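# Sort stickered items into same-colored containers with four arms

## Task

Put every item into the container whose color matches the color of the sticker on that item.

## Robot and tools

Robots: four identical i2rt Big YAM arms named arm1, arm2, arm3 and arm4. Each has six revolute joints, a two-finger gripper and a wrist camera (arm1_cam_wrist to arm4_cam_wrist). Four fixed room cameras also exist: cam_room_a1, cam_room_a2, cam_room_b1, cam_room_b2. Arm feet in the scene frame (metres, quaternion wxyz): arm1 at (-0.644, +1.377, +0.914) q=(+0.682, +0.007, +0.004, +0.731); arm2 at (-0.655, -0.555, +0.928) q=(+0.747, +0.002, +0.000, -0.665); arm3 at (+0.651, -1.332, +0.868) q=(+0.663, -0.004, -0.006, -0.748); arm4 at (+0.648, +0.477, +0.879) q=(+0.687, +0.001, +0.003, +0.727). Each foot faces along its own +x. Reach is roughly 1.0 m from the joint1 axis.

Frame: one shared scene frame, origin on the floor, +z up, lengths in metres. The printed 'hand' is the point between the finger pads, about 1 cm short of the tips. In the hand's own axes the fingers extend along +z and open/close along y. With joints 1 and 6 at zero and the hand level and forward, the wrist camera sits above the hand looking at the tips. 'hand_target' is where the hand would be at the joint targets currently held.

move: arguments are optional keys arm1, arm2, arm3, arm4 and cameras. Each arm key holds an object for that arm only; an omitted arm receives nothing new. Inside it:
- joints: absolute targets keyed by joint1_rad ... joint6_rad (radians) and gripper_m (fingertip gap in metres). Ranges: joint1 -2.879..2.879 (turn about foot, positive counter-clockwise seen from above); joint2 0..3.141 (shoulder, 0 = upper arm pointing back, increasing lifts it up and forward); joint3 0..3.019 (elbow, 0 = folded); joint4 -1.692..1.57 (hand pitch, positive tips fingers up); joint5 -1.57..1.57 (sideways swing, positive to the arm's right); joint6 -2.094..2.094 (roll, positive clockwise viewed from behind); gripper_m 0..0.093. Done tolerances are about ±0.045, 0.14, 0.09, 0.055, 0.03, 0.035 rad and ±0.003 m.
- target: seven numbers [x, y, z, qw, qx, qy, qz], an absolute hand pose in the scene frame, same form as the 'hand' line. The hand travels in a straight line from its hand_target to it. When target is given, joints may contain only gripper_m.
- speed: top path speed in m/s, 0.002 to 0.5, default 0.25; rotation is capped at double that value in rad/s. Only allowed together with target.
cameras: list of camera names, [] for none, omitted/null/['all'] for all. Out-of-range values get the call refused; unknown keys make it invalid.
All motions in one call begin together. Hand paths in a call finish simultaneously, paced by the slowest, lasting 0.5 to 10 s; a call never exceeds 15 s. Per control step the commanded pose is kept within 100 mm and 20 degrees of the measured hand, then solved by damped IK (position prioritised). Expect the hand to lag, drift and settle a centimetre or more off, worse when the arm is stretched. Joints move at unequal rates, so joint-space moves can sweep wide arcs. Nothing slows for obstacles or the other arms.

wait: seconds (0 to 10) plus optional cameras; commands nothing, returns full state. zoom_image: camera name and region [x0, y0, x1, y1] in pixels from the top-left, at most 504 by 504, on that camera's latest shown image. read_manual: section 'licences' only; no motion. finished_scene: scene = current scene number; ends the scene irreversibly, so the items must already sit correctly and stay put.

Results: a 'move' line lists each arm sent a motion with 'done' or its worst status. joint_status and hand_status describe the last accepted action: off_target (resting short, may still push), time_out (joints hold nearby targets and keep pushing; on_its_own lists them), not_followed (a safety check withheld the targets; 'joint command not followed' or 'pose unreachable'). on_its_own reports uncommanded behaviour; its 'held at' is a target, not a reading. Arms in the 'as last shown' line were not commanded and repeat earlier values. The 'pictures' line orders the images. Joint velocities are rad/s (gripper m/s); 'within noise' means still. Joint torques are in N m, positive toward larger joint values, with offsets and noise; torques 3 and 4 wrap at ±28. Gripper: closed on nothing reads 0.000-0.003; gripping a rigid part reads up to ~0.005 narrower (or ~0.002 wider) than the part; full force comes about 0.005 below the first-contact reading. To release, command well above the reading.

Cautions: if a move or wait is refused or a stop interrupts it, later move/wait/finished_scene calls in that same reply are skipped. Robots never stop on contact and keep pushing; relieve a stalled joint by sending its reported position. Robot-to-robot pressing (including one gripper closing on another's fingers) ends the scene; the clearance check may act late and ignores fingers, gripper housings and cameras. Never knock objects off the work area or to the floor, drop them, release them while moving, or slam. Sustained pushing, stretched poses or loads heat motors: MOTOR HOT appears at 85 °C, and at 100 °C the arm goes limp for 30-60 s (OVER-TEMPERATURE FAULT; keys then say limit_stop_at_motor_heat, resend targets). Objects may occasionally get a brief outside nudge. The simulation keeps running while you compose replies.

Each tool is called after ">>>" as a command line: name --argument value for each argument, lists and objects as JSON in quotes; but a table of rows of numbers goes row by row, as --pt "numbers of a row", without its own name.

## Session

>>> move --arm1 '{"joints": {"joint1_rad": 1.5, "joint2_rad": 1.139, "joint3_rad": 0.992, "joint4_rad": -0.783, "joint5_rad": 0, "joint6_rad": 0, "gripper_m": 0.093}}' --arm2 '{"joints": {"joint1_rad": -1.69, "joint2_rad": 1.139, "joint3_rad": 0.992, "joint4_rad": -0.783, "joint5_rad": 0, "joint6_rad": 0, "gripper_m": 0.093}}' --arm3 '{"joints": {"joint1_rad": 1.69, "joint2_rad": 1.139, "joint3_rad": 0.992, "joint4_rad": -0.783, "joint5_rad": 0, "joint6_rad": 0, "gripper_m": 0.093}}' --arm4 '{"joints": {"joint1_rad": -1.62, "joint2_rad": 1.139, "joint3_rad": 0.992, "joint4_rad": -0.783, "joint5_rad": 0, "joint6_rad": 0, "gripper_m": 0.093}}'

Scene clock: 1.93 s.
Joint torques (N m): arm1=[-1.73 -6.71 14.69 1.77 0.05 -0.05] | arm2=[0.91 -10.17 13 2.33 -0.05 -0.08] | arm3=[1.44 -10.23 10.76 1.42 0.11 -0.1] | arm4=[1.03 -10.58 10.93 1.35 0.04 0.17]
Motor temperatures (°C): arm1=[20 23 28 23 21 21 21] | arm2=[23 24 27 22 22 20 23] | arm3=[24 23 24 23 24 23 23] | arm4=[21 22 24 22 24 21 24]
Heat: arm1: hottest joint3_rad 28 °C; arm2: hottest joint3_rad 27 °C; arm3: hottest joint1_rad 24 °C; arm4: hottest joint3_rad 24 °C.
move: arm1 done; arm2 done; arm3 done; arm4 done
Joint velocities: within noise
arm1.joint_positions: joint1_rad=+1.498 joint2_rad=+1.149 joint3_rad=+0.956 joint4_rad=-0.798 joint5_rad=-0.002 joint6_rad=+0.007 gripper_m=+0.09306
arm1.joint_status: all done
arm1.hand: x=-1.0785 y=+1.3785 z=+1.1456 quat_wxyz=(+0.000, +0.956, -0.005, -0.293) (m; scene frame)
arm1.hand_target: x=-1.0897 y=+1.3781 z=+1.1710 quat_wxyz=(-0.002, +0.947, -0.001, -0.322) (m; scene frame)
arm1.hand_status: not commanded
arm2.joint_positions: joint1_rad=-1.692 joint2_rad=+1.145 joint3_rad=+0.975 joint4_rad=-0.794 joint5_rad=+0.001 joint6_rad=+0.015 gripper_m=+0.09310
arm2.joint_status: all done
arm2.hand: x=-1.0995 y=-0.5535 z=+1.1640 quat_wxyz=(+0.000, -0.955, +0.009, +0.298) (m; scene frame)
arm2.hand_target: x=-1.1054 y=-0.5546 z=+1.1770 quat_wxyz=(+0.002, -0.949, +0.001, +0.314) (m; scene frame)
arm2.hand_status: not commanded
arm3.joint_positions: joint1_rad=+1.685 joint2_rad=+1.152 joint3_rad=+0.978 joint4_rad=-0.790 joint5_rad=-0.002 joint6_rad=+0.006 gripper_m=+0.09306
arm3.joint_status: all done
arm3.hand: x=+1.0970 y=-1.3315 z=+1.1040 quat_wxyz=(-0.299, -0.004, -0.954, +0.006) (m; scene frame)
arm3.hand_target: x=+1.1005 y=-1.3293 z=+1.1177 quat_wxyz=(-0.315, +0.002, -0.949, +0.007) (m; scene frame)
arm3.hand_status: not commanded
arm4.joint_positions: joint1_rad=-1.623 joint2_rad=+1.155 joint3_rad=+0.965 joint4_rad=-0.795 joint5_rad=+0.001 joint6_rad=-0.012 gripper_m=+0.09311
arm4.joint_status: all done
arm4.hand: x=+1.0910 y=+0.4793 z=+1.1040 quat_wxyz=(-0.286, +0.008, -0.958, +0.003) (m; scene frame)
arm4.hand_target: x=+1.0991 y=+0.4809 z=+1.1268 quat_wxyz=(-0.313, +0.004, -0.950, +0.001) (m; scene frame)
arm4.hand_status: not commanded
pictures: arm1_cam_wrist, arm2_cam_wrist, arm3_cam_wrist, arm4_cam_wrist, cam_room_a1, cam_room_a2, cam_room_b1, cam_room_b2
Images, in order (width x height): arm1_cam_wrist 672x504, arm2_cam_wrist 672x504, arm3_cam_wrist 672x504, arm4_cam_wrist 672x504, cam_room_a1 672x504, cam_room_a2 672x504, cam_room_b1 672x504, cam_room_b2 672x504.

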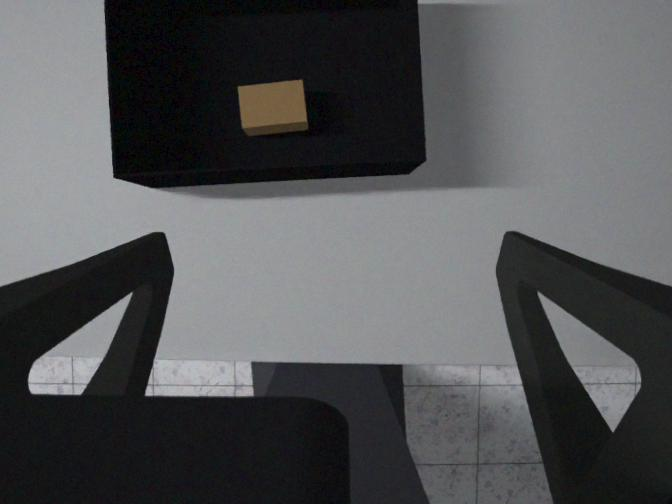

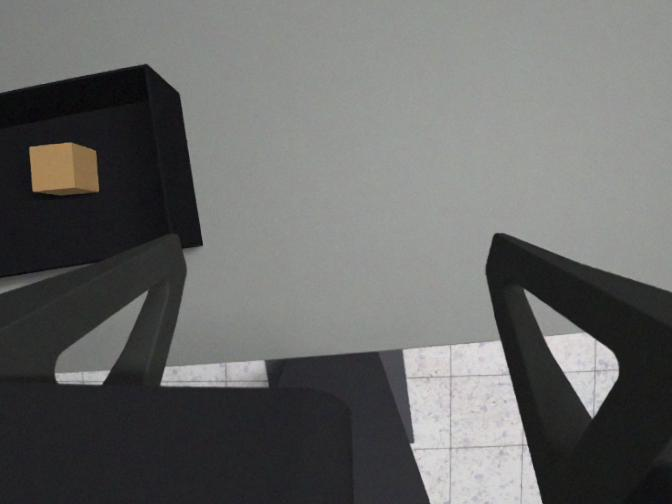

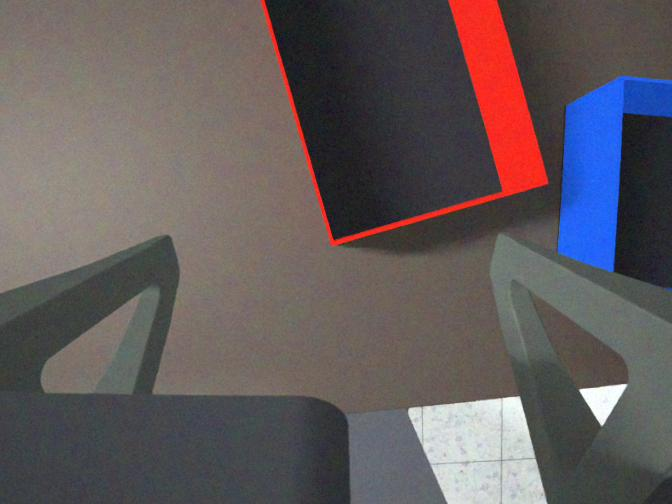

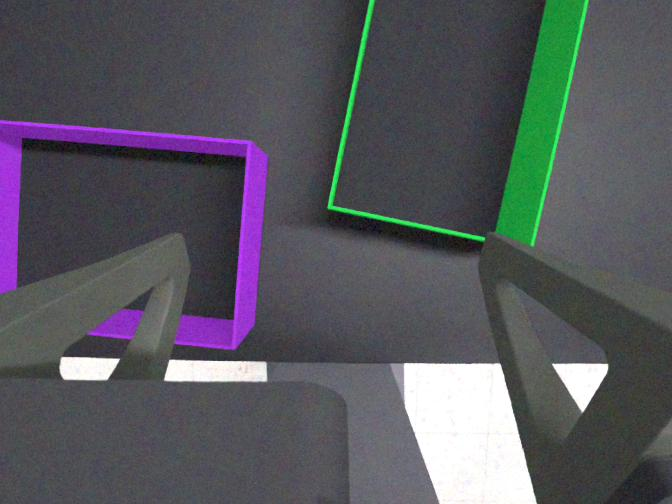

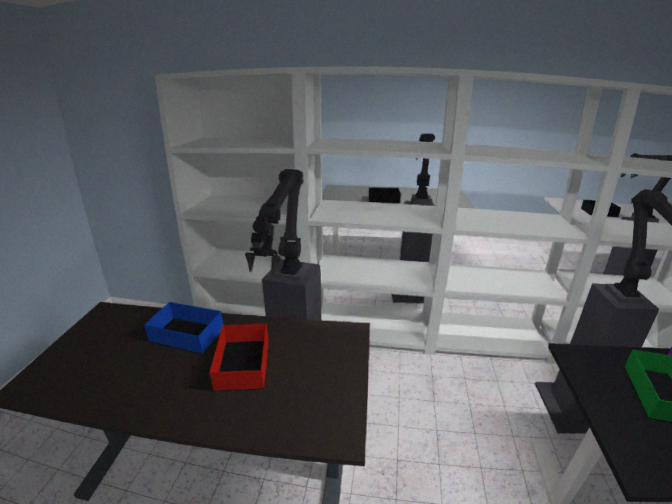

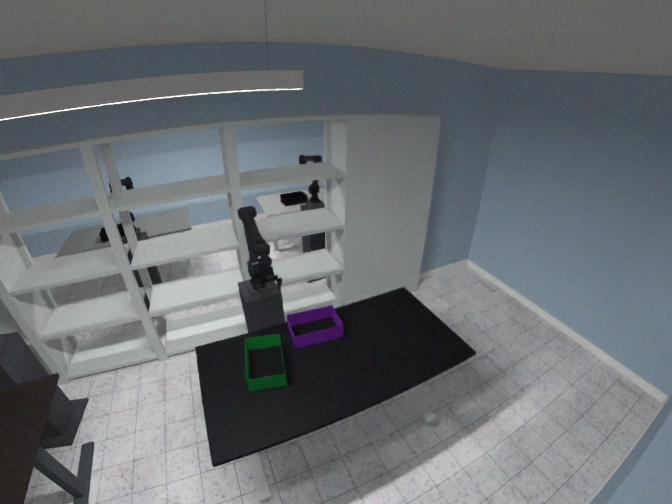

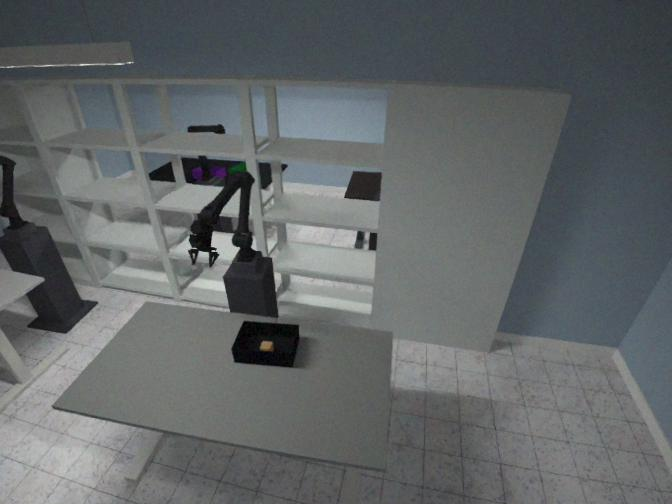

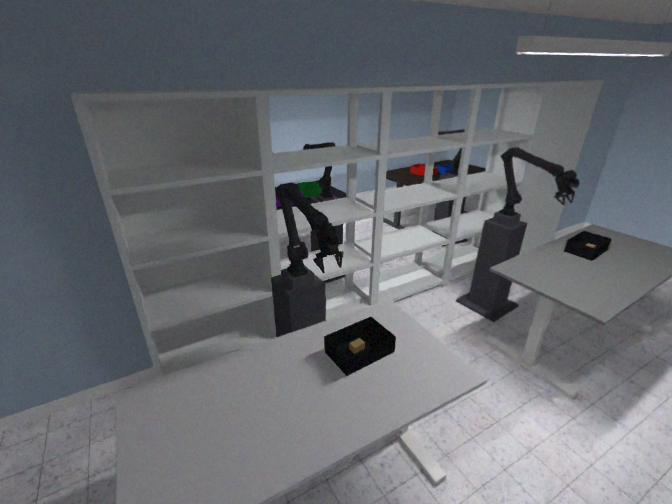

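>>> zoom_image --camera "cam_room_b1" --region '[230, 320, 302, 374]'

>>> zoom_image --camera "cam_room_b2" --region '[322, 318, 402, 378]'

>>> zoom_image --camera "arm1_cam_wrist" --region '[220, 60, 340, 150]'

>>> zoom_image --camera "arm2_cam_wrist" --region '[10, 120, 130, 210]'

>>> zoom_image --camera "cam_room_b2" --region '[562, 228, 616, 268]'

Scaled by 7.000.

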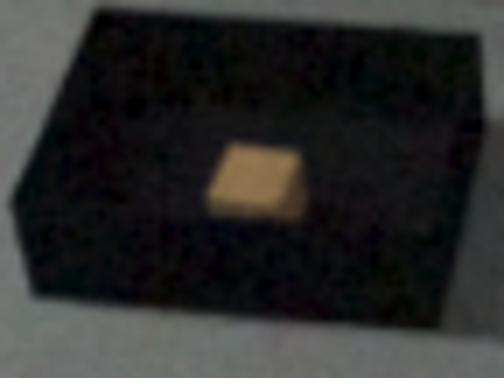

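Scaled by 6.300.

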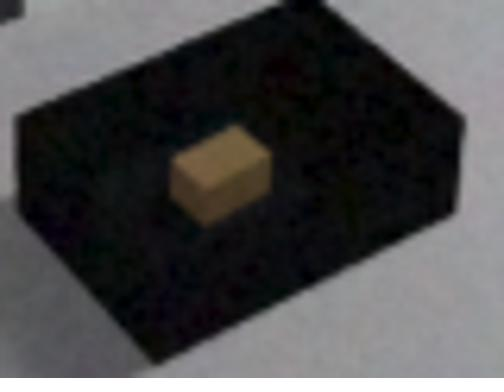

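Scaled by 4.200.

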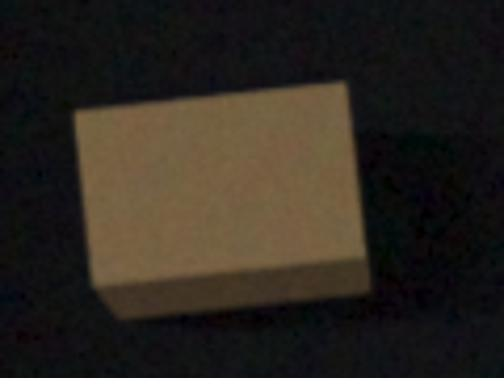

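Scaled by 4.200.

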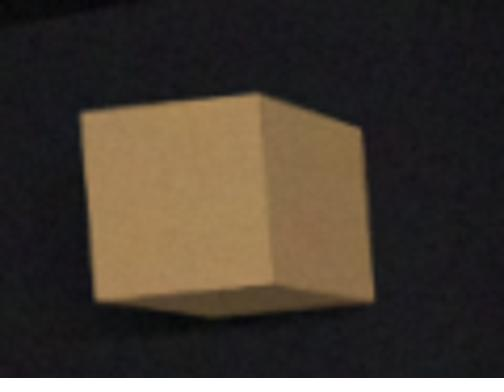

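Scaled by 9.333.

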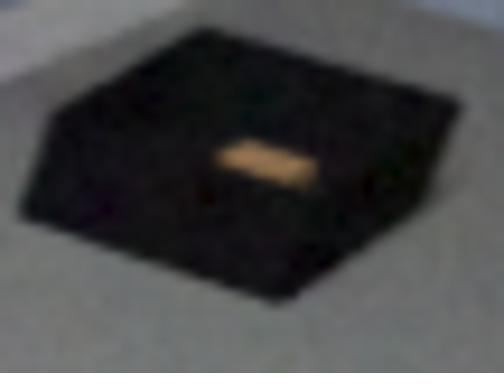

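>>> move --arm1 '{"target": [-1.243, 1.317, 0.93, -0.0113, -0.9749, -0.0511, 0.2161], "speed": 0.5}' --arm2 '{"target": [-1.215, -0.902, 0.93, -0.0112, -0.9580, -0.0377, 0.2838], "speed": 0.5}' --arm3 '{"joints": {"joint1_rad": 1.69, "joint2_rad": 0.82, "joint3_rad": 1.066, "joint4_rad": -1.177, "joint5_rad": 0, "joint6_rad": 0}}' --arm4 '{"joints": {"joint1_rad": -1.62, "joint2_rad": 0.82, "joint3_rad": 1.066, "joint4_rad": -1.177, "joint5_rad": 0, "joint6_rad": 0}}' --cameras '["arm1_cam_wrist", "arm2_cam_wrist"]'

Scene clock: 91.30 s.
Joint torques (N m): arm1=[-0.62 -14.21 13.05 1.42 0 -0.03] | arm2=[0.21 -18.78 13.07 1.88 0.41 0.22] | arm3=[1.44 -3.49 12.97 0.84 0.1 -0.11] | arm4=[1.14 -3.14 11.67 0.5 0.04 0.17]
Motor temperatures (°C): arm1=[20 24 36 23 21 21 21] | arm2=[23 25 33 22 22 20 23] | arm3=[24 24 29 23 24 23 23] | arm4=[21 23 36 22 24 21 24]
Heat: arm1: hottest joint3_rad 36 °C; arm2: hottest joint3_rad 33 °C; arm3: hottest joint3_rad 29 °C; arm4: hottest joint3_rad 36 °C.
move: arm1 off_target; arm2 off_target; arm3 done; arm4 done
Joint velocities: within noise
arm1.joint_positions: joint1_rad=+1.593 joint2_rad=+1.884 joint3_rad=+1.157 joint4_rad=-0.488 joint5_rad=-0.005 joint6_rad=+0.005 gripper_m=+0.09306
arm1.joint_status: not commanded
arm1.hand: x=-1.2156 y=+1.3247 z=+0.9081 quat_wxyz=(+0.009, +0.982, +0.043, -0.184) (m; scene frame)
arm1.hand_target: x=-1.2413 y=+1.3170 z=+0.9309 quat_wxyz=(+0.011, +0.975, +0.051, -0.216) (m; scene frame)
arm1.hand_status: off_target (0.036 m and 3.9 deg from the pose sent, 0.278 m and 11.2 deg at the start)
arm2.joint_positions: joint1_rad=-1.051 joint2_rad=+1.972 joint3_rad=+1.280 joint4_rad=-0.403 joint5_rad=+0.284 joint6_rad=+0.461 gripper_m=+0.09309
arm2.joint_status: not commanded
arm2.hand: x=-1.1949 y=-0.8945 z=+0.9224 quat_wxyz=(-0.003, -0.962, -0.052, +0.270) (m; scene frame)
arm2.hand_target: x=-1.2141 y=-0.9014 z=+0.9306 quat_wxyz=(-0.011, -0.958, -0.038, +0.284) (m; scene frame)
arm2.hand_status: off_target (0.023 m and 2.5 deg from the pose sent, 0.435 m and 5.7 deg at the start)
arm3.joint_positions: joint1_rad=+1.685 joint2_rad=+0.817 joint3_rad=+1.027 joint4_rad=-1.169 joint5_rad=-0.002 joint6_rad=+0.006 gripper_m=+0.09306
arm3.joint_status: all done
arm3.hand: x=+0.9775 y=-1.3294 z=+1.1994 quat_wxyz=(-0.302, -0.004, -0.953, +0.006) (m; scene frame)
arm3.hand_target: x=+0.9810 y=-1.3278 z=+1.2175 quat_wxyz=(-0.315, +0.001, -0.949, +0.007) (m; scene frame)
arm3.hand_status: not commanded
arm4.joint_positions: joint1_rad=-1.623 joint2_rad=+0.812 joint3_rad=+1.031 joint4_rad=-1.165 joint5_rad=+0.001 joint6_rad=-0.012 gripper_m=+0.09311
arm4.joint_status: all done
arm4.hand: x=+0.9767 y=+0.4792 z=+1.2128 quat_wxyz=(-0.305, +0.008, -0.952, +0.003) (m; scene frame)
arm4.hand_target: x=+0.9799 y=+0.4805 z=+1.2270 quat_wxyz=(-0.312, +0.004, -0.950, +0.000) (m; scene frame)
arm4.hand_status: not commanded
pictures: arm1_cam_wrist, arm2_cam_wrist
Images, in order (width x height): arm1_cam_wrist 672x504, arm2_cam_wrist 672x504.

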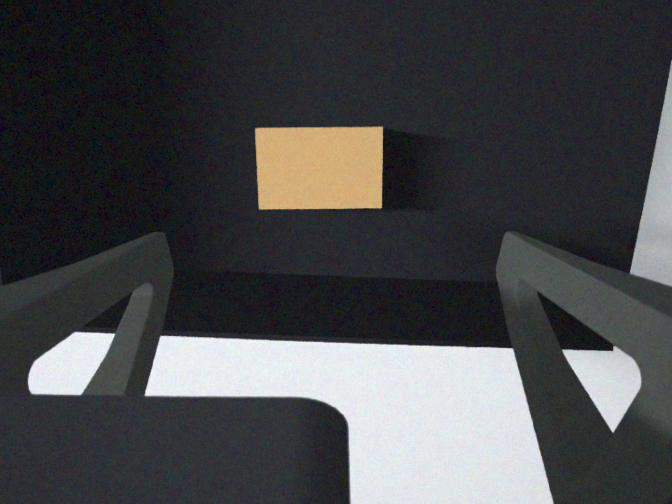

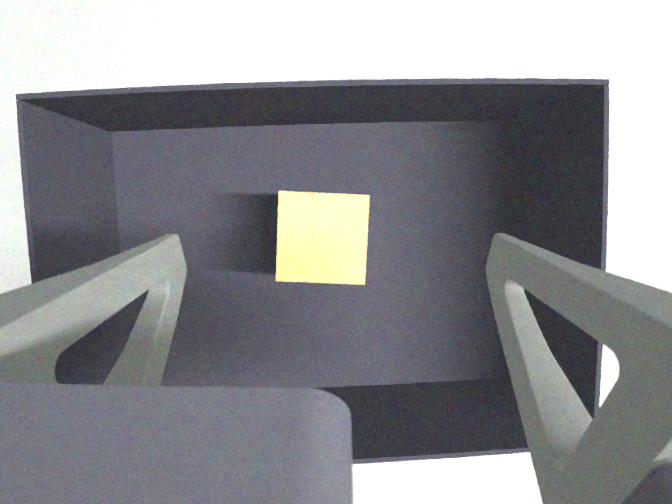

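>>> move --arm1 '{"target": [-1.261, 1.311, 0.86, -0.0094, -0.9754, -0.0426, 0.2162], "speed": 0.4}' --arm2 '{"target": [-1.214, -0.910, 0.86, -0.0062, -0.9586, -0.0209, 0.2839], "speed": 0.4}' --cameras '[]'

>>> move --arm1 '{"target": [-1.261, 1.311, 0.7785, -0.0094, -0.9754, -0.0426, 0.2162], "speed": 0.2}' --arm2 '{"target": [-1.214, -0.910, 0.764, -0.0062, -0.9586, -0.0209, 0.2839], "speed": 0.2}' --cameras '["arm1_cam_wrist", "arm2_cam_wrist"]'

Scene clock: 113.07 s.
Joint torques (N m): arm1=[-1.08 -16.38 11.59 1.61 0.11 0.14] | arm2=[1.44 -20.54 11.74 2.28 0.45 0.23] | arm3=[1.67 -3.43 12.97 0.85 0.1 -0.11] | arm4=[1.26 -2.73 11.67 0.44 0.09 0.18]
Motor temperatures (°C): arm1=[20 24 35 23 21 21 21] | arm2=[23 26 36 22 22 20 23] | arm3=[24 23 32 23 24 23 23] | arm4=[21 22 36 22 24 21 24]
Heat: arm1: hottest joint3_rad 35 °C; arm2: hottest joint3_rad 36 °C; arm3: hottest joint3_rad 32 °C; arm4: hottest joint3_rad 36 °C.
move: arm1 off_target; arm2 off_target
Joint velocities: within noise
arm1.joint_positions: joint1_rad=+1.601 joint2_rad=+2.050 joint3_rad=+1.190 joint4_rad=-0.359 joint5_rad=+0.003 joint6_rad=+0.014 gripper_m=+0.09306
arm1.joint_status: not commanded
arm1.hand: x=-1.2327 y=+1.3199 z=+0.8379 quat_wxyz=(+0.007, +0.982, +0.042, -0.182) (m; scene frame)
arm1.hand_target: x=-1.2595 y=+1.3110 z=+0.8612 quat_wxyz=(+0.010, +0.975, +0.043, -0.216) (m; scene frame)
arm1.hand_status: off_target (0.037 m and 4.0 deg from the pose sent, 0.067 m and 3.7 deg at the start)
arm2.joint_positions: joint1_rad=-1.051 joint2_rad=+2.115 joint3_rad=+1.285 joint4_rad=-0.297 joint5_rad=+0.308 joint6_rad=+0.510 gripper_m=+0.09309
arm2.joint_status: not commanded
arm2.hand: x=-1.1974 y=-0.8911 z=+0.8489 quat_wxyz=(+0.009, -0.964, -0.028, +0.263) (m; scene frame)
arm2.hand_target: x=-1.2128 y=-0.9095 z=+0.8608 quat_wxyz=(-0.007, -0.959, -0.021, +0.284) (m; scene frame)
arm2.hand_status: off_target (0.027 m and 3.2 deg from the pose sent, 0.067 m and 3.9 deg at the start)
arm3, arm4: as last shown
pictures: none
No camera images: "cameras" was empty.

Scene clock: 114.40 s.
Joint torques (N m): arm1=[-1.08 -16.73 9.91 1.51 0.11 0.09] | arm2=[1.55 -21.3 9.88 2.24 0.43 0.21] | arm3=[1.61 -3.31 12.96 0.83 0.11 -0.11] | arm4=[0.73 -3.14 11.58 0.65 0.07 0.15]
Motor temperatures (°C): arm1=[20 24 35 23 21 21 21] | arm2=[23 26 36 22 22 20 23] | arm3=[24 23 33 23 24 23 23] | arm4=[21 22 36 22 24 21 24]
Heat: arm1: hottest joint3_rad 35 °C; arm2: hottest joint3_rad 36 °C; arm3: hottest joint3_rad 33 °C; arm4: hottest joint3_rad 36 °C.
move: arm1 off_target; arm2 off_target
Joint velocities: within noise
arm1.joint_positions: joint1_rad=+1.601 joint2_rad=+2.211 joint3_rad=+1.197 joint4_rad=-0.196 joint5_rad=+0.003 joint6_rad=+0.015 gripper_m=+0.09306
arm1.joint_status: not commanded
arm1.hand: x=-1.2346 y=+1.3201 z=+0.7624 quat_wxyz=(+0.007, +0.981, +0.041, -0.187) (m; scene frame)
arm1.hand_target: x=-1.2599 y=+1.3110 z=+0.7796 quat_wxyz=(+0.010, +0.975, +0.043, -0.216) (m; scene frame)
arm1.hand_status: off_target (0.032 m and 3.4 deg from the pose sent, 0.066 m and 4.0 deg at the start)
arm2.joint_positions: joint1_rad=-1.051 joint2_rad=+2.307 joint3_rad=+1.318 joint4_rad=-0.128 joint5_rad=+0.309 joint6_rad=+0.510 gripper_m=+0.09309
arm2.joint_status: not commanded
arm2.hand: x=-1.2007 y=-0.8933 z=+0.7584 quat_wxyz=(+0.007, -0.963, -0.027, +0.267) (m; scene frame)
arm2.hand_target: x=-1.2132 y=-0.9097 z=+0.7648 quat_wxyz=(-0.006, -0.959, -0.021, +0.284) (m; scene frame)
arm2.hand_status: off_target (0.022 m and 2.6 deg from the pose sent, 0.089 m and 3.2 deg at the start)
arm3, arm4: as last shown
pictures: arm1_cam_wrist, arm2_cam_wrist
Images, in order (width x height): arm1_cam_wrist 672x504, arm2_cam_wrist 672x504.

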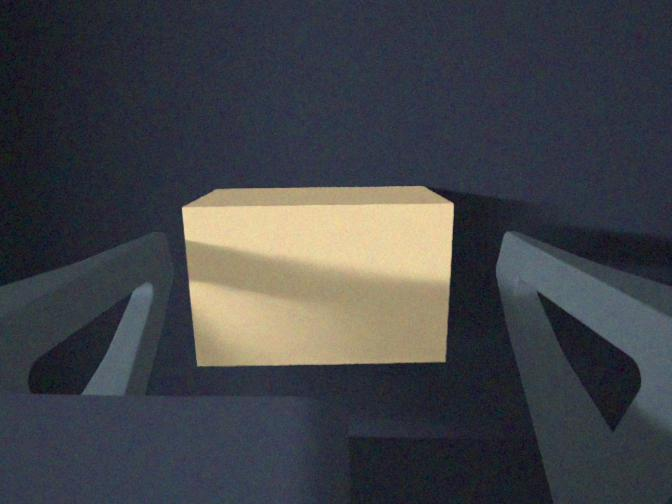

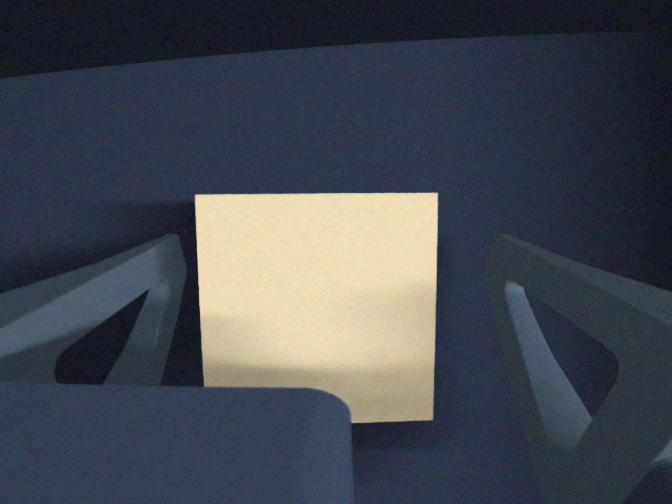

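>>> move --arm1 '{"joints": {"gripper_m": 0.05}}' --arm2 '{"joints": {"gripper_m": 0.036}}' --cameras '[]'

>>> move --arm1 '{"target": [-1.24, 1.312, 0.98, -0.0094, -0.9754, -0.0426, 0.2162], "speed": 0.4}' --arm2 '{"target": [-1.19, -0.905, 0.97, -0.0062, -0.9586, -0.0209, 0.2839], "speed": 0.4}' --cameras '["arm1_cam_wrist", "arm2_cam_wrist"]'

>>> move --arm1 '{"joints": {"joint1_rad": 1.6, "joint2_rad": 0.82, "joint3_rad": 1.066, "joint4_rad": 0.75, "joint5_rad": 0, "joint6_rad": 0}}' --arm2 '{"joints": {"joint1_rad": -1.3, "joint2_rad": 0.82, "joint3_rad": 1.066, "joint4_rad": 0.75, "joint5_rad": 0, "joint6_rad": 0}}' --cameras '["arm1_cam_wrist", "arm2_cam_wrist", "cam_room_b1", "cam_room_b2"]'

>>> zoom_image --camera "cam_room_b2" --region '[250, 150, 400, 270]'

>>> zoom_image --camera "cam_room_b1" --region '[190, 150, 340, 270]'

Scene clock: 126.73 s.
Joint torques (N m): arm1=[-1.26 -16.56 9.85 1.59 0.1 0.07] | arm2=[1.32 -21.3 9.8 2.21 0.34 0.18] | arm3=[1.61 -3.43 12.96 0.83 0.11 -0.11] | arm4=[0.97 -3.02 11.56 0.53 0.06 0.18]
Motor temperatures (°C): arm1=[20 24 35 23 21 21 21] | arm2=[23 26 34 22 22 20 23] | arm3=[24 23 34 23 24 23 23] | arm4=[21 22 36 22 24 21 24]
Heat: arm1: hottest joint3_rad 35 °C; arm2: hottest joint3_rad 34 °C; arm3: hottest joint3_rad 34 °C; arm4: hottest joint3_rad 36 °C.
move: arm1 off_target; arm2 off_target
Joint velocities: within noise
arm1.joint_positions: joint1_rad=+1.602 joint2_rad=+2.211 joint3_rad=+1.197 joint4_rad=-0.195 joint5_rad=+0.004 joint6_rad=+0.015 gripper_m=+0.06746
arm1.joint_status: gripper_m off_target (ended at +0.06749, target +0.05000)
arm1.hand: x=-1.2346 y=+1.3200 z=+0.7624 quat_wxyz=(+0.007, +0.981, +0.041, -0.187) (m; scene frame)
arm1.hand_target: x=-1.2600 y=+1.3109 z=+0.7796 quat_wxyz=(+0.010, +0.975, +0.043, -0.216) (m; scene frame)
arm1.hand_status: not commanded
arm2.joint_positions: joint1_rad=-1.050 joint2_rad=+2.307 joint3_rad=+1.318 joint4_rad=-0.127 joint5_rad=+0.311 joint6_rad=+0.513 gripper_m=+0.05333
arm2.joint_status: gripper_m off_target (ended at +0.05335, target +0.03600)
arm2.hand: x=-1.2012 y=-0.8936 z=+0.7588 quat_wxyz=(+0.007, -0.963, -0.026, +0.268) (m; scene frame)
arm2.hand_target: x=-1.2131 y=-0.9097 z=+0.7647 quat_wxyz=(-0.007, -0.959, -0.021, +0.284) (m; scene frame)
arm2.hand_status: not commanded
arm3, arm4: as last shown
pictures: none
No camera images: "cameras" was empty.

Scene clock: 128.03 s.
Joint torques (N m): arm1=[-0.56 -12.57 13.04 0.84 0.12 0.09] | arm2=[1.44 -17.49 10.84 1.25 0.41 0.21] | arm3=[1.44 -3.43 12.94 0.85 0.11 -0.11] | arm4=[0.91 -2.73 11.69 0.53 0.07 0.16]
Motor temperatures (°C): arm1=[20 24 35 23 21 21 21] | arm2=[23 26 34 22 22 20 23] | arm3=[24 23 34 23 24 23 23] | arm4=[21 22 36 22 24 21 24]
Heat: arm1: hottest joint3_rad 35 °C; arm2: hottest joint3_rad 34 °C; arm3: hottest joint3_rad 34 °C; arm4: hottest joint3_rad 36 °C.
move: arm1 off_target; arm2 off_target
Joint velocities: within noise
arm1.joint_positions: joint1_rad=+1.602 joint2_rad=+1.792 joint3_rad=+1.210 joint4_rad=-0.584 joint5_rad=+0.004 joint6_rad=+0.016 gripper_m=+0.06748
arm1.joint_status: not commanded
arm1.hand: x=-1.2270 y=+1.3199 z=+0.9719 quat_wxyz=(+0.008, +0.977, +0.041, -0.208) (m; scene frame)
arm1.hand_target: x=-1.2395 y=+1.3120 z=+0.9802 quat_wxyz=(+0.010, +0.975, +0.043, -0.216) (m; scene frame)
arm1.hand_status: off_target (0.017 m and 1.0 deg from the pose sent, 0.218 m and 3.4 deg at the start)
arm2.joint_positions: joint1_rad=-1.031 joint2_rad=+1.873 joint3_rad=+1.293 joint4_rad=-0.476 joint5_rad=+0.319 joint6_rad=+0.526 gripper_m=+0.05333
arm2.joint_status: not commanded
arm2.hand: x=-1.1918 y=-0.9005 z=+0.9817 quat_wxyz=(-0.011, -0.956, -0.022, +0.293) (m; scene frame)
arm2.hand_target: x=-1.1898 y=-0.9048 z=+0.9702 quat_wxyz=(-0.006, -0.959, -0.021, +0.284) (m; scene frame)
arm2.hand_status: off_target (0.013 m and 1.2 deg from the pose sent, 0.212 m and 2.5 deg at the start)
arm3, arm4: as last shown
pictures: arm1_cam_wrist, arm2_cam_wrist
Images, in order (width x height): arm1_cam_wrist 672x504, arm2_cam_wrist 672x504.

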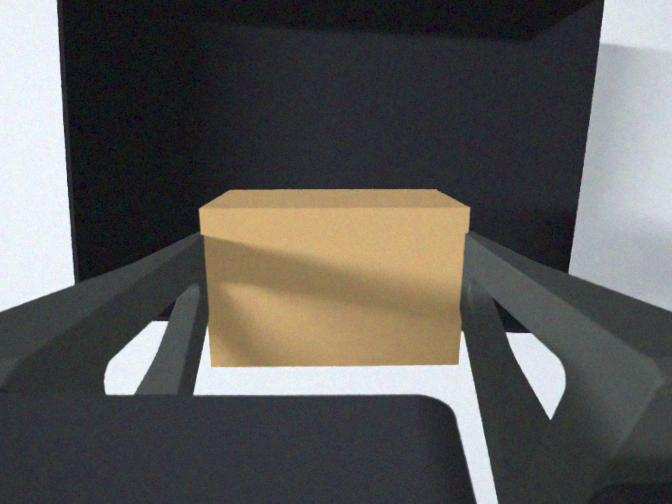

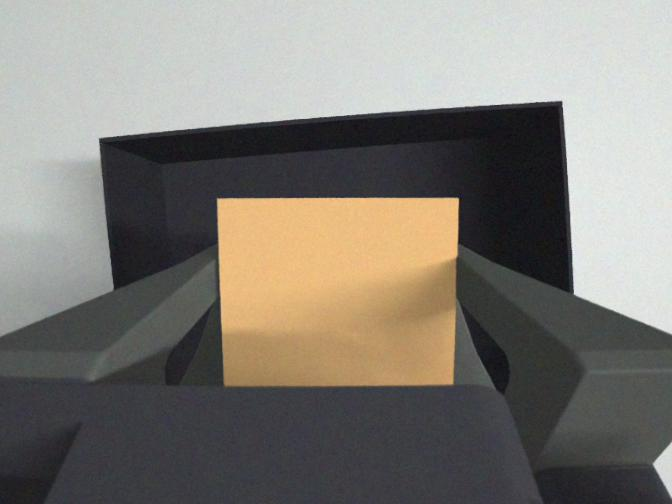

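Scene clock: 129.80 s.
Joint torques (N m): arm1=[-2.2 0.44 12.05 1.33 -0.06 -0.06] | arm2=[0.67 -3.19 11.55 1.76 -0.06 -0.08] | arm3=[1.55 -3.31 12.98 0.84 0.11 -0.11] | arm4=[0.97 -3.08 11.62 0.57 0.08 0.17]
Motor temperatures (°C): arm1=[20 24 35 23 21 21 21] | arm2=[23 26 34 22 22 20 23] | arm3=[24 23 34 23 24 23 23] | arm4=[21 22 36 22 24 21 24]
Heat: arm1: hottest joint3_rad 35 °C; arm2: hottest joint3_rad 34 °C; arm3: hottest joint3_rad 34 °C; arm4: hottest joint3_rad 36 °C.
move: arm1 done; arm2 done
Joint velocities: within noise
arm1.joint_positions: joint1_rad=+1.602 joint2_rad=+0.819 joint3_rad=+1.050 joint4_rad=+0.735 joint5_rad=+0.002 joint6_rad=+0.008 gripper_m=+0.06749
arm1.joint_status: all done
arm1.hand: x=-0.9549 y=+1.3438 z=+1.6625 quat_wxyz=(+0.051, +0.290, +0.015, -0.956) (m; scene frame)
arm1.hand_target: x=-0.9480 y=+1.3447 z=+1.6719 quat_wxyz=(+0.046, +0.276, +0.015, -0.960) (m; scene frame)
arm1.hand_status: not commanded
arm2.joint_positions: joint1_rad=-1.299 joint2_rad=+0.813 joint3_rad=+1.058 joint4_rad=+0.737 joint5_rad=+0.001 joint6_rad=+0.014 gripper_m=+0.05333
arm2.joint_status: all done
arm2.hand: x=-0.9515 y=-0.6778 z=+1.6764 quat_wxyz=(-0.191, -0.287, -0.055, +0.937) (m; scene frame)
arm2.hand_target: x=-0.9507 y=-0.6774 z=+1.6803 quat_wxyz=(-0.184, -0.279, -0.056, +0.941) (m; scene frame)
arm2.hand_status: not commanded
arm3, arm4: as last shown
pictures: arm1_cam_wrist, arm2_cam_wrist, cam_room_b1, cam_room_b2
Images, in order (width x height): arm1_cam_wrist 672x504, arm2_cam_wrist 672x504, cam_room_b1 672x504, cam_room_b2 672x504.

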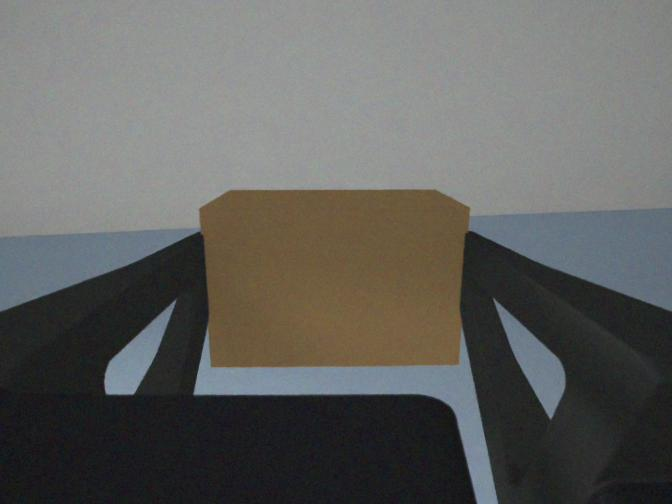

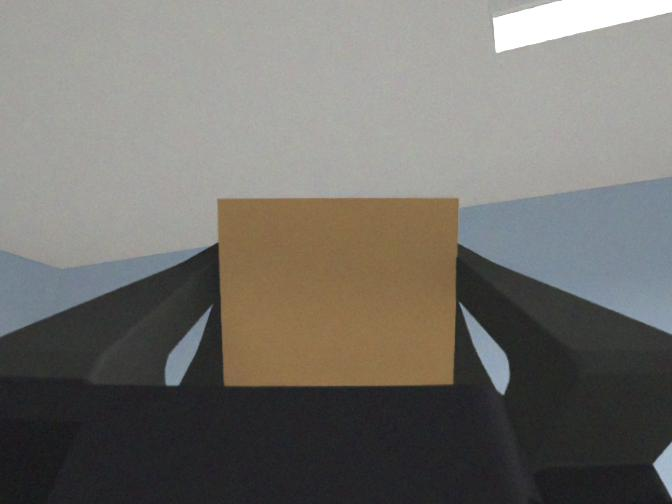

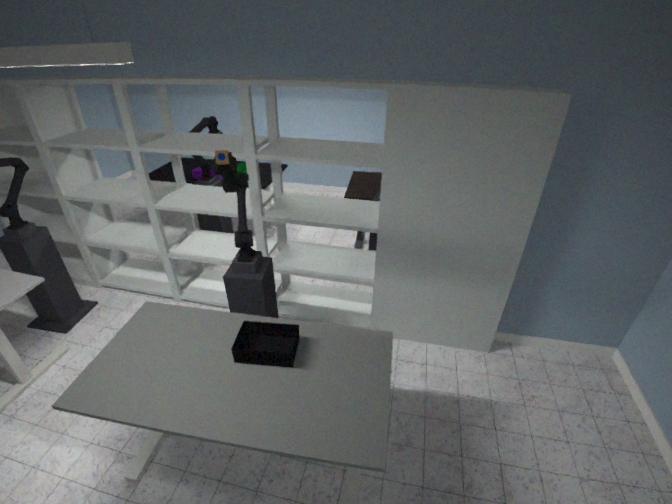

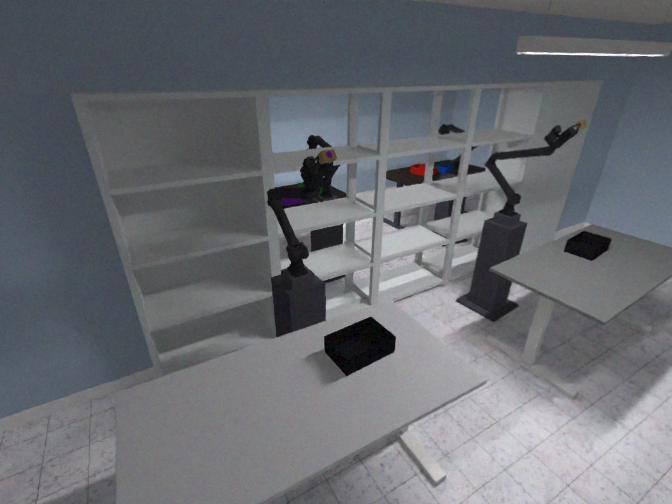

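Scaled by 3.360.

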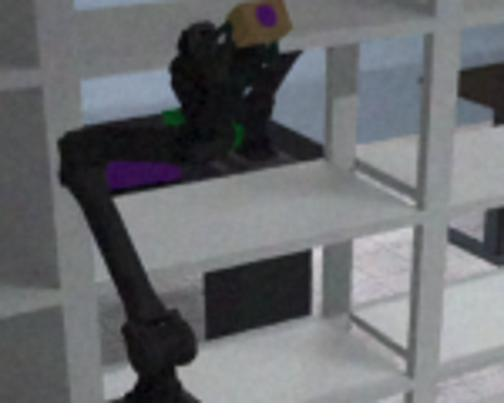

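Scaled by 3.360.

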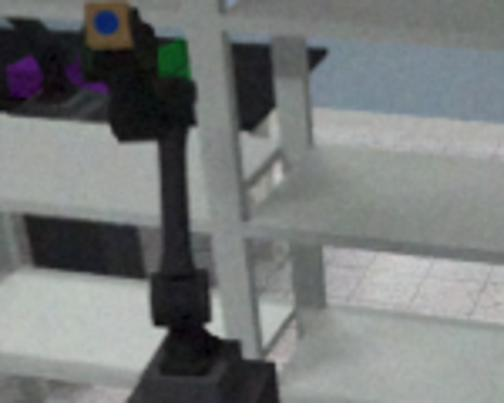

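>>> move --arm1 '{"joints": {"joint4_rad": -1.177}}' --arm2 '{"joints": {"joint4_rad": -1.177}}' --arm3 '{"joints": {"joint1_rad": -1.988}}' --arm4 '{"joints": {"joint1_rad": 0.907}}' --cameras '[]'

>>> move --arm1 '{"joints": {"joint1_rad": -2.248}}' --arm2 '{"joints": {"joint1_rad": 0.919}}' --cameras '[]'

>>> move --arm1 '{"target": [0.01, 0.922, 1.10, 0.1821, 0.2935, 0.9366, -0.0570], "speed": 0.5}' --arm2 '{"target": [0.0, -0.943, 1.10, 0.2658, 0.2545, 0.9269, -0.0729], "speed": 0.5}' --cameras '[]'

>>> move --arm1 '{"target": [0.01, 0.922, 1.0, 0.1821, 0.2935, 0.9366, -0.0570], "speed": 0.12}' --arm2 '{"target": [0.0, -0.943, 1.005, 0.2658, 0.2545, 0.9269, -0.0729], "speed": 0.12}' --cameras '["arm1_cam_wrist", "arm2_cam_wrist"]'

Scene clock: 175.90 s.
Joint torques (N m): arm1=[-1.55 -0.97 12.85 1.17 -0.06 -0.11] | arm2=[0.73 -4.19 12.21 1.5 -0.08 -0.08] | arm3=[0.73 -4.48 12.96 0.77 -0.08 -0.1] | arm4=[1.2 -3.78 11.64 0.5 0.16 0.13]
Motor temperatures (°C): arm1=[20 24 34 23 21 21 22] | arm2=[23 25 34 22 22 20 24] | arm3=[24 23 36 23 24 23 23] | arm4=[21 22 37 22 24 21 24]
Heat: arm1: hottest joint3_rad 34 °C; arm2: hottest joint3_rad 34 °C; arm3: hottest joint3_rad 36 °C; arm4: hottest joint3_rad 37 °C.
move: arm1 done; arm2 done; arm3 done; arm4 done
Joint velocities: within noise
arm1.joint_positions: joint1_rad=+1.602 joint2_rad=+0.820 joint3_rad=+1.050 joint4_rad=-1.169 joint5_rad=+0.002 joint6_rad=+0.007 gripper_m=+0.06749
arm1.joint_status: all done
arm1.hand: x=-0.9670 y=+1.3443 z=+1.2617 quat_wxyz=(+0.014, +0.947, +0.044, -0.318) (m; scene frame)
arm1.hand_target: x=-0.9671 y=+1.3445 z=+1.2685 quat_wxyz=(+0.014, +0.946, +0.047, -0.321) (m; scene frame)
arm1.hand_status: not commanded
arm2.joint_positions: joint1_rad=-1.299 joint2_rad=+0.816 joint3_rad=+1.058 joint4_rad=-1.165 joint5_rad=+0.001 joint6_rad=+0.014 gripper_m=+0.05333
arm2.joint_status: all done
arm2.hand: x=-0.9622 y=-0.6812 z=+1.2754 quat_wxyz=(-0.062, -0.932, -0.177, +0.311) (m; scene frame)
arm2.hand_target: x=-0.9618 y=-0.6810 z=+1.2766 quat_wxyz=(-0.059, -0.932, -0.183, +0.307) (m; scene frame)
arm2.hand_status: not commanded
arm3.joint_positions: joint1_rad=-1.979 joint2_rad=+0.826 joint3_rad=+1.027 joint4_rad=-1.169 joint5_rad=+0.003 joint6_rad=+0.005 gripper_m=+0.09306
arm3.joint_status: all done
arm3.hand: x=+0.3673 y=-1.1605 z=+1.1936 quat_wxyz=(+0.072, -0.922, +0.254, +0.284) (m; scene frame)
arm3.hand_target: x=+0.3671 y=-1.1570 z=+1.2144 quat_wxyz=(+0.078, -0.916, +0.255, +0.301) (m; scene frame)
arm3.hand_status: not commanded
arm4.joint_positions: joint1_rad=+0.906 joint2_rad=+0.817 joint3_rad=+1.031 joint4_rad=-1.165 joint5_rad=-0.002 joint6_rad=-0.011 gripper_m=+0.09311
arm4.joint_status: all done
arm4.hand: x=+0.3804 y=+0.6663 z=+1.2138 quat_wxyz=(-0.090, +0.910, -0.281, -0.292) (m; scene frame)
arm4.hand_target: x=+0.3785 y=+0.6675 z=+1.2292 quat_wxyz=(-0.092, +0.905, -0.285, -0.302) (m; scene frame)
arm4.hand_status: not commanded
pictures: none
No camera images: "cameras" was empty.

Scene clock: 178.50 s.
Joint torques (N m): arm1=[-1.85 -2.08 12.74 1.09 -0.07 -0.01] | arm2=[0.97 -3.96 12.19 1.5 0.11 -0.06] | arm3=[0.5 -4.48 12.94 0.79 -0.09 -0.11] | arm4=[0.79 -3.14 11.69 0.57 0.11 0.15]
Motor temperatures (°C): arm1=[20 24 34 23 21 21 22] | arm2=[23 25 34 22 22 20 24] | arm3=[24 23 36 23 24 23 23] | arm4=[21 22 37 22 24 21 24]
Heat: arm1: hottest joint3_rad 34 °C; arm2: hottest joint3_rad 34 °C; arm3: hottest joint3_rad 36 °C; arm4: hottest joint3_rad 37 °C.
move: arm1 done; arm2 done
Joint velocities: within noise
arm1.joint_positions: joint1_rad=-2.243 joint2_rad=+0.827 joint3_rad=+1.050 joint4_rad=-1.169 joint5_rad=+0.002 joint6_rad=+0.005 gripper_m=+0.06754
arm1.joint_status: all done
arm1.hand: x=-0.3657 y=+1.1874 z=+1.2495 quat_wxyz=(-0.286, -0.285, -0.910, +0.093) (m; scene frame)
arm1.hand_target: x=-0.3674 y=+1.1871 z=+1.2587 quat_wxyz=(-0.292, -0.284, -0.908, +0.095) (m; scene frame)
arm1.hand_status: not commanded
arm2.joint_positions: joint1_rad=+0.916 joint2_rad=+0.816 joint3_rad=+1.058 joint4_rad=-1.166 joint5_rad=-0.003 joint6_rad=+0.013 gripper_m=+0.05334
arm2.joint_status: all done
arm2.hand: x=-0.3715 y=-0.7258 z=+1.2762 quat_wxyz=(-0.308, -0.258, -0.912, +0.079) (m; scene frame)
arm2.hand_target: x=-0.3717 y=-0.7252 z=+1.2775 quat_wxyz=(-0.304, -0.251, -0.915, +0.081) (m; scene frame)
arm2.hand_status: not commanded
arm3: as last shown
arm3.joint_positions: joint1_rad=-1.979 joint2_rad=+0.826 joint3_rad=+1.027 joint4_rad=-1.169 joint5_rad=+0.002 joint6_rad=+0.005 gripper_m=+0.09306
arm3.hand_target: x=+0.3671 y=-1.1571 z=+1.2144 quat_wxyz=(+0.077, -0.916, +0.254, +0.301) (m; scene frame)
arm4.joint_positions: joint1_rad=+0.906 joint2_rad=+0.816 joint3_rad=+1.031 joint4_rad=-1.165 joint5_rad=-0.002 joint6_rad=-0.011 gripper_m=+0.09311
arm4.joint_status: not commanded
arm4.hand: x=+0.3804 y=+0.6662 z=+1.2139 quat_wxyz=(-0.090, +0.910, -0.281, -0.292) (m; scene frame)
arm4.hand_target: x=+0.3786 y=+0.6675 z=+1.2293 quat_wxyz=(-0.092, +0.905, -0.285, -0.302) (m; scene frame)
arm4.hand_status: not commanded
pictures: none
No camera images: "cameras" was empty.

Scene clock: 180.63 s.
Joint torques (N m): arm1=[-2.43 -21.48 17.36 0.55 -0.06 -0.04] | arm2=[1.26 -23.41 16.76 1.2 0.15 -0.04] | arm3=[0.62 -4.42 12.97 0.79 -0.08 -0.1] | arm4=[0.5 -3.31 11.69 0.58 0.17 0.14]
Motor temperatures (°C): arm1=[20 24 35 23 21 21 22] | arm2=[23 25 34 22 22 20 24] | arm3=[24 23 36 23 24 23 23] | arm4=[21 22 37 22 24 21 24]
Heat: arm1: hottest joint3_rad 35 °C; arm2: hottest joint3_rad 34 °C; arm3: hottest joint3_rad 36 °C; arm4: hottest joint3_rad 37 °C.
move: arm1 off_target; arm2 off_target
Joint velocities: within noise
arm1.joint_positions: joint1_rad=-2.243 joint2_rad=+2.275 joint3_rad=+2.325 joint4_rad=-1.285 joint5_rad=-0.006 joint6_rad=+0.005 gripper_m=+0.06754
arm1.joint_status: not commanded
arm1.hand: x=+0.0022 y=+0.9338 z=+1.0651 quat_wxyz=(-0.153, -0.295, -0.942, +0.048) (m; scene frame)
arm1.hand_target: x=+0.0082 y=+0.9231 z=+1.1000 quat_wxyz=(-0.183, -0.294, -0.937, +0.057) (m; scene frame)
arm1.hand_status: off_target (0.038 m and 3.6 deg from the pose sent, 0.484 m and 13.0 deg at the start)
arm2.joint_positions: joint1_rad=+0.916 joint2_rad=+2.029 joint3_rad=+1.813 joint4_rad=-0.844 joint5_rad=+0.002 joint6_rad=+0.013 gripper_m=+0.05334
arm2.joint_status: not commanded
arm2.hand: x=-0.0171 y=-0.9370 z=+1.0719 quat_wxyz=(-0.244, -0.264, -0.931, +0.064) (m; scene frame)
arm2.hand_target: x=-0.0015 y=-0.9420 z=+1.1002 quat_wxyz=(-0.266, -0.255, -0.927, +0.073) (m; scene frame)
arm2.hand_status: off_target (0.033 m and 2.9 deg from the pose sent, 0.465 m and 5.2 deg at the start)
arm3, arm4: as last shown
pictures: none
No camera images: "cameras" was empty.

Scene clock: 182.00 s.
Joint torques (N m): arm1=[-2.84 -19.84 8.88 1.58 -0.03 -0.01] | arm2=[1.14 -21.13 10.61 2.56 0.06 -0.04] | arm3=[0.67 -4.48 12.96 0.8 -0.08 -0.09] | arm4=[1.2 -3.49 11.62 0.65 0.18 0.16]
Motor temperatures (°C): arm1=[20 24 35 23 21 21 22] | arm2=[23 25 34 22 22 20 24] | arm3=[24 23 36 23 24 23 23] | arm4=[21 22 37 22 24 21 24]
Heat: arm1: hottest joint3_rad 35 °C; arm2: hottest joint3_rad 34 °C; arm3: hottest joint3_rad 36 °C; arm4: hottest joint3_rad 37 °C.
move: arm1 off_target; arm2 off_target
Joint velocities: within noise
arm1.joint_positions: joint1_rad=-2.243 joint2_rad=+2.256 joint3_rad=+2.178 joint4_rad=-1.061 joint5_rad=-0.006 joint6_rad=+0.005 gripper_m=+0.06754
arm1.joint_status: not commanded
arm1.hand: x=+0.0155 y=+0.9246 z=+1.0307 quat_wxyz=(-0.198, -0.292, -0.934, +0.061) (m; scene frame)
arm1.hand_target: x=+0.0092 y=+0.9225 z=+1.0003 quat_wxyz=(-0.182, -0.294, -0.937, +0.057) (m; scene frame)
arm1.hand_status: off_target (0.031 m and 2.0 deg from the pose sent, 0.067 m and 3.6 deg at the start)
arm2.joint_positions: joint1_rad=+0.917 joint2_rad=+2.072 joint3_rad=+1.747 joint4_rad=-0.665 joint5_rad=+0.003 joint6_rad=+0.012 gripper_m=+0.05334
arm2.joint_status: not commanded
arm2.hand: x=-0.0027 y=-0.9455 z=+1.0303 quat_wxyz=(-0.276, -0.261, -0.922, +0.074) (m; scene frame)
arm2.hand_target: x=-0.0009 y=-0.9425 z=+1.0053 quat_wxyz=(-0.266, -0.255, -0.927, +0.073) (m; scene frame)
arm2.hand_status: off_target (0.026 m and 1.5 deg from the pose sent, 0.069 m and 2.9 deg at the start)
arm3, arm4: as last shown
pictures: arm1_cam_wrist, arm2_cam_wrist
Images, in order (width x height): arm1_cam_wrist 672x504, arm2_cam_wrist 672x504.

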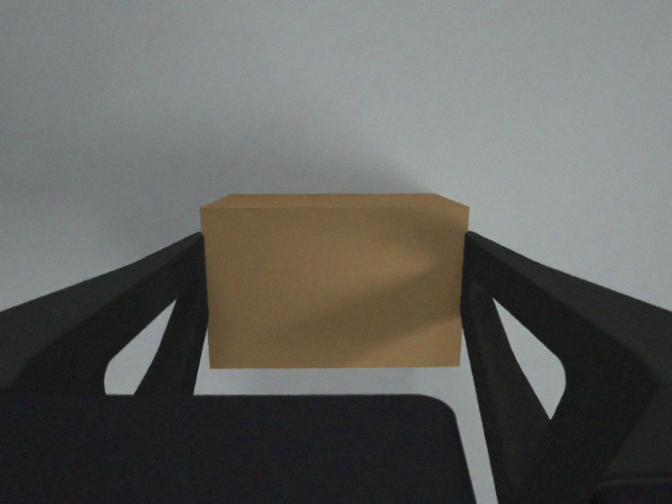

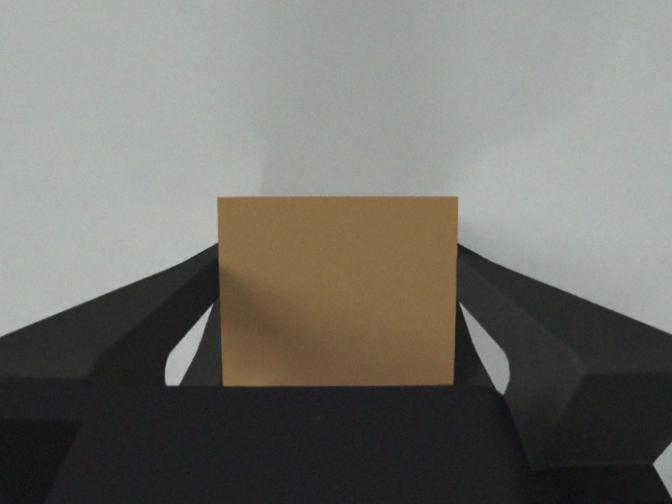

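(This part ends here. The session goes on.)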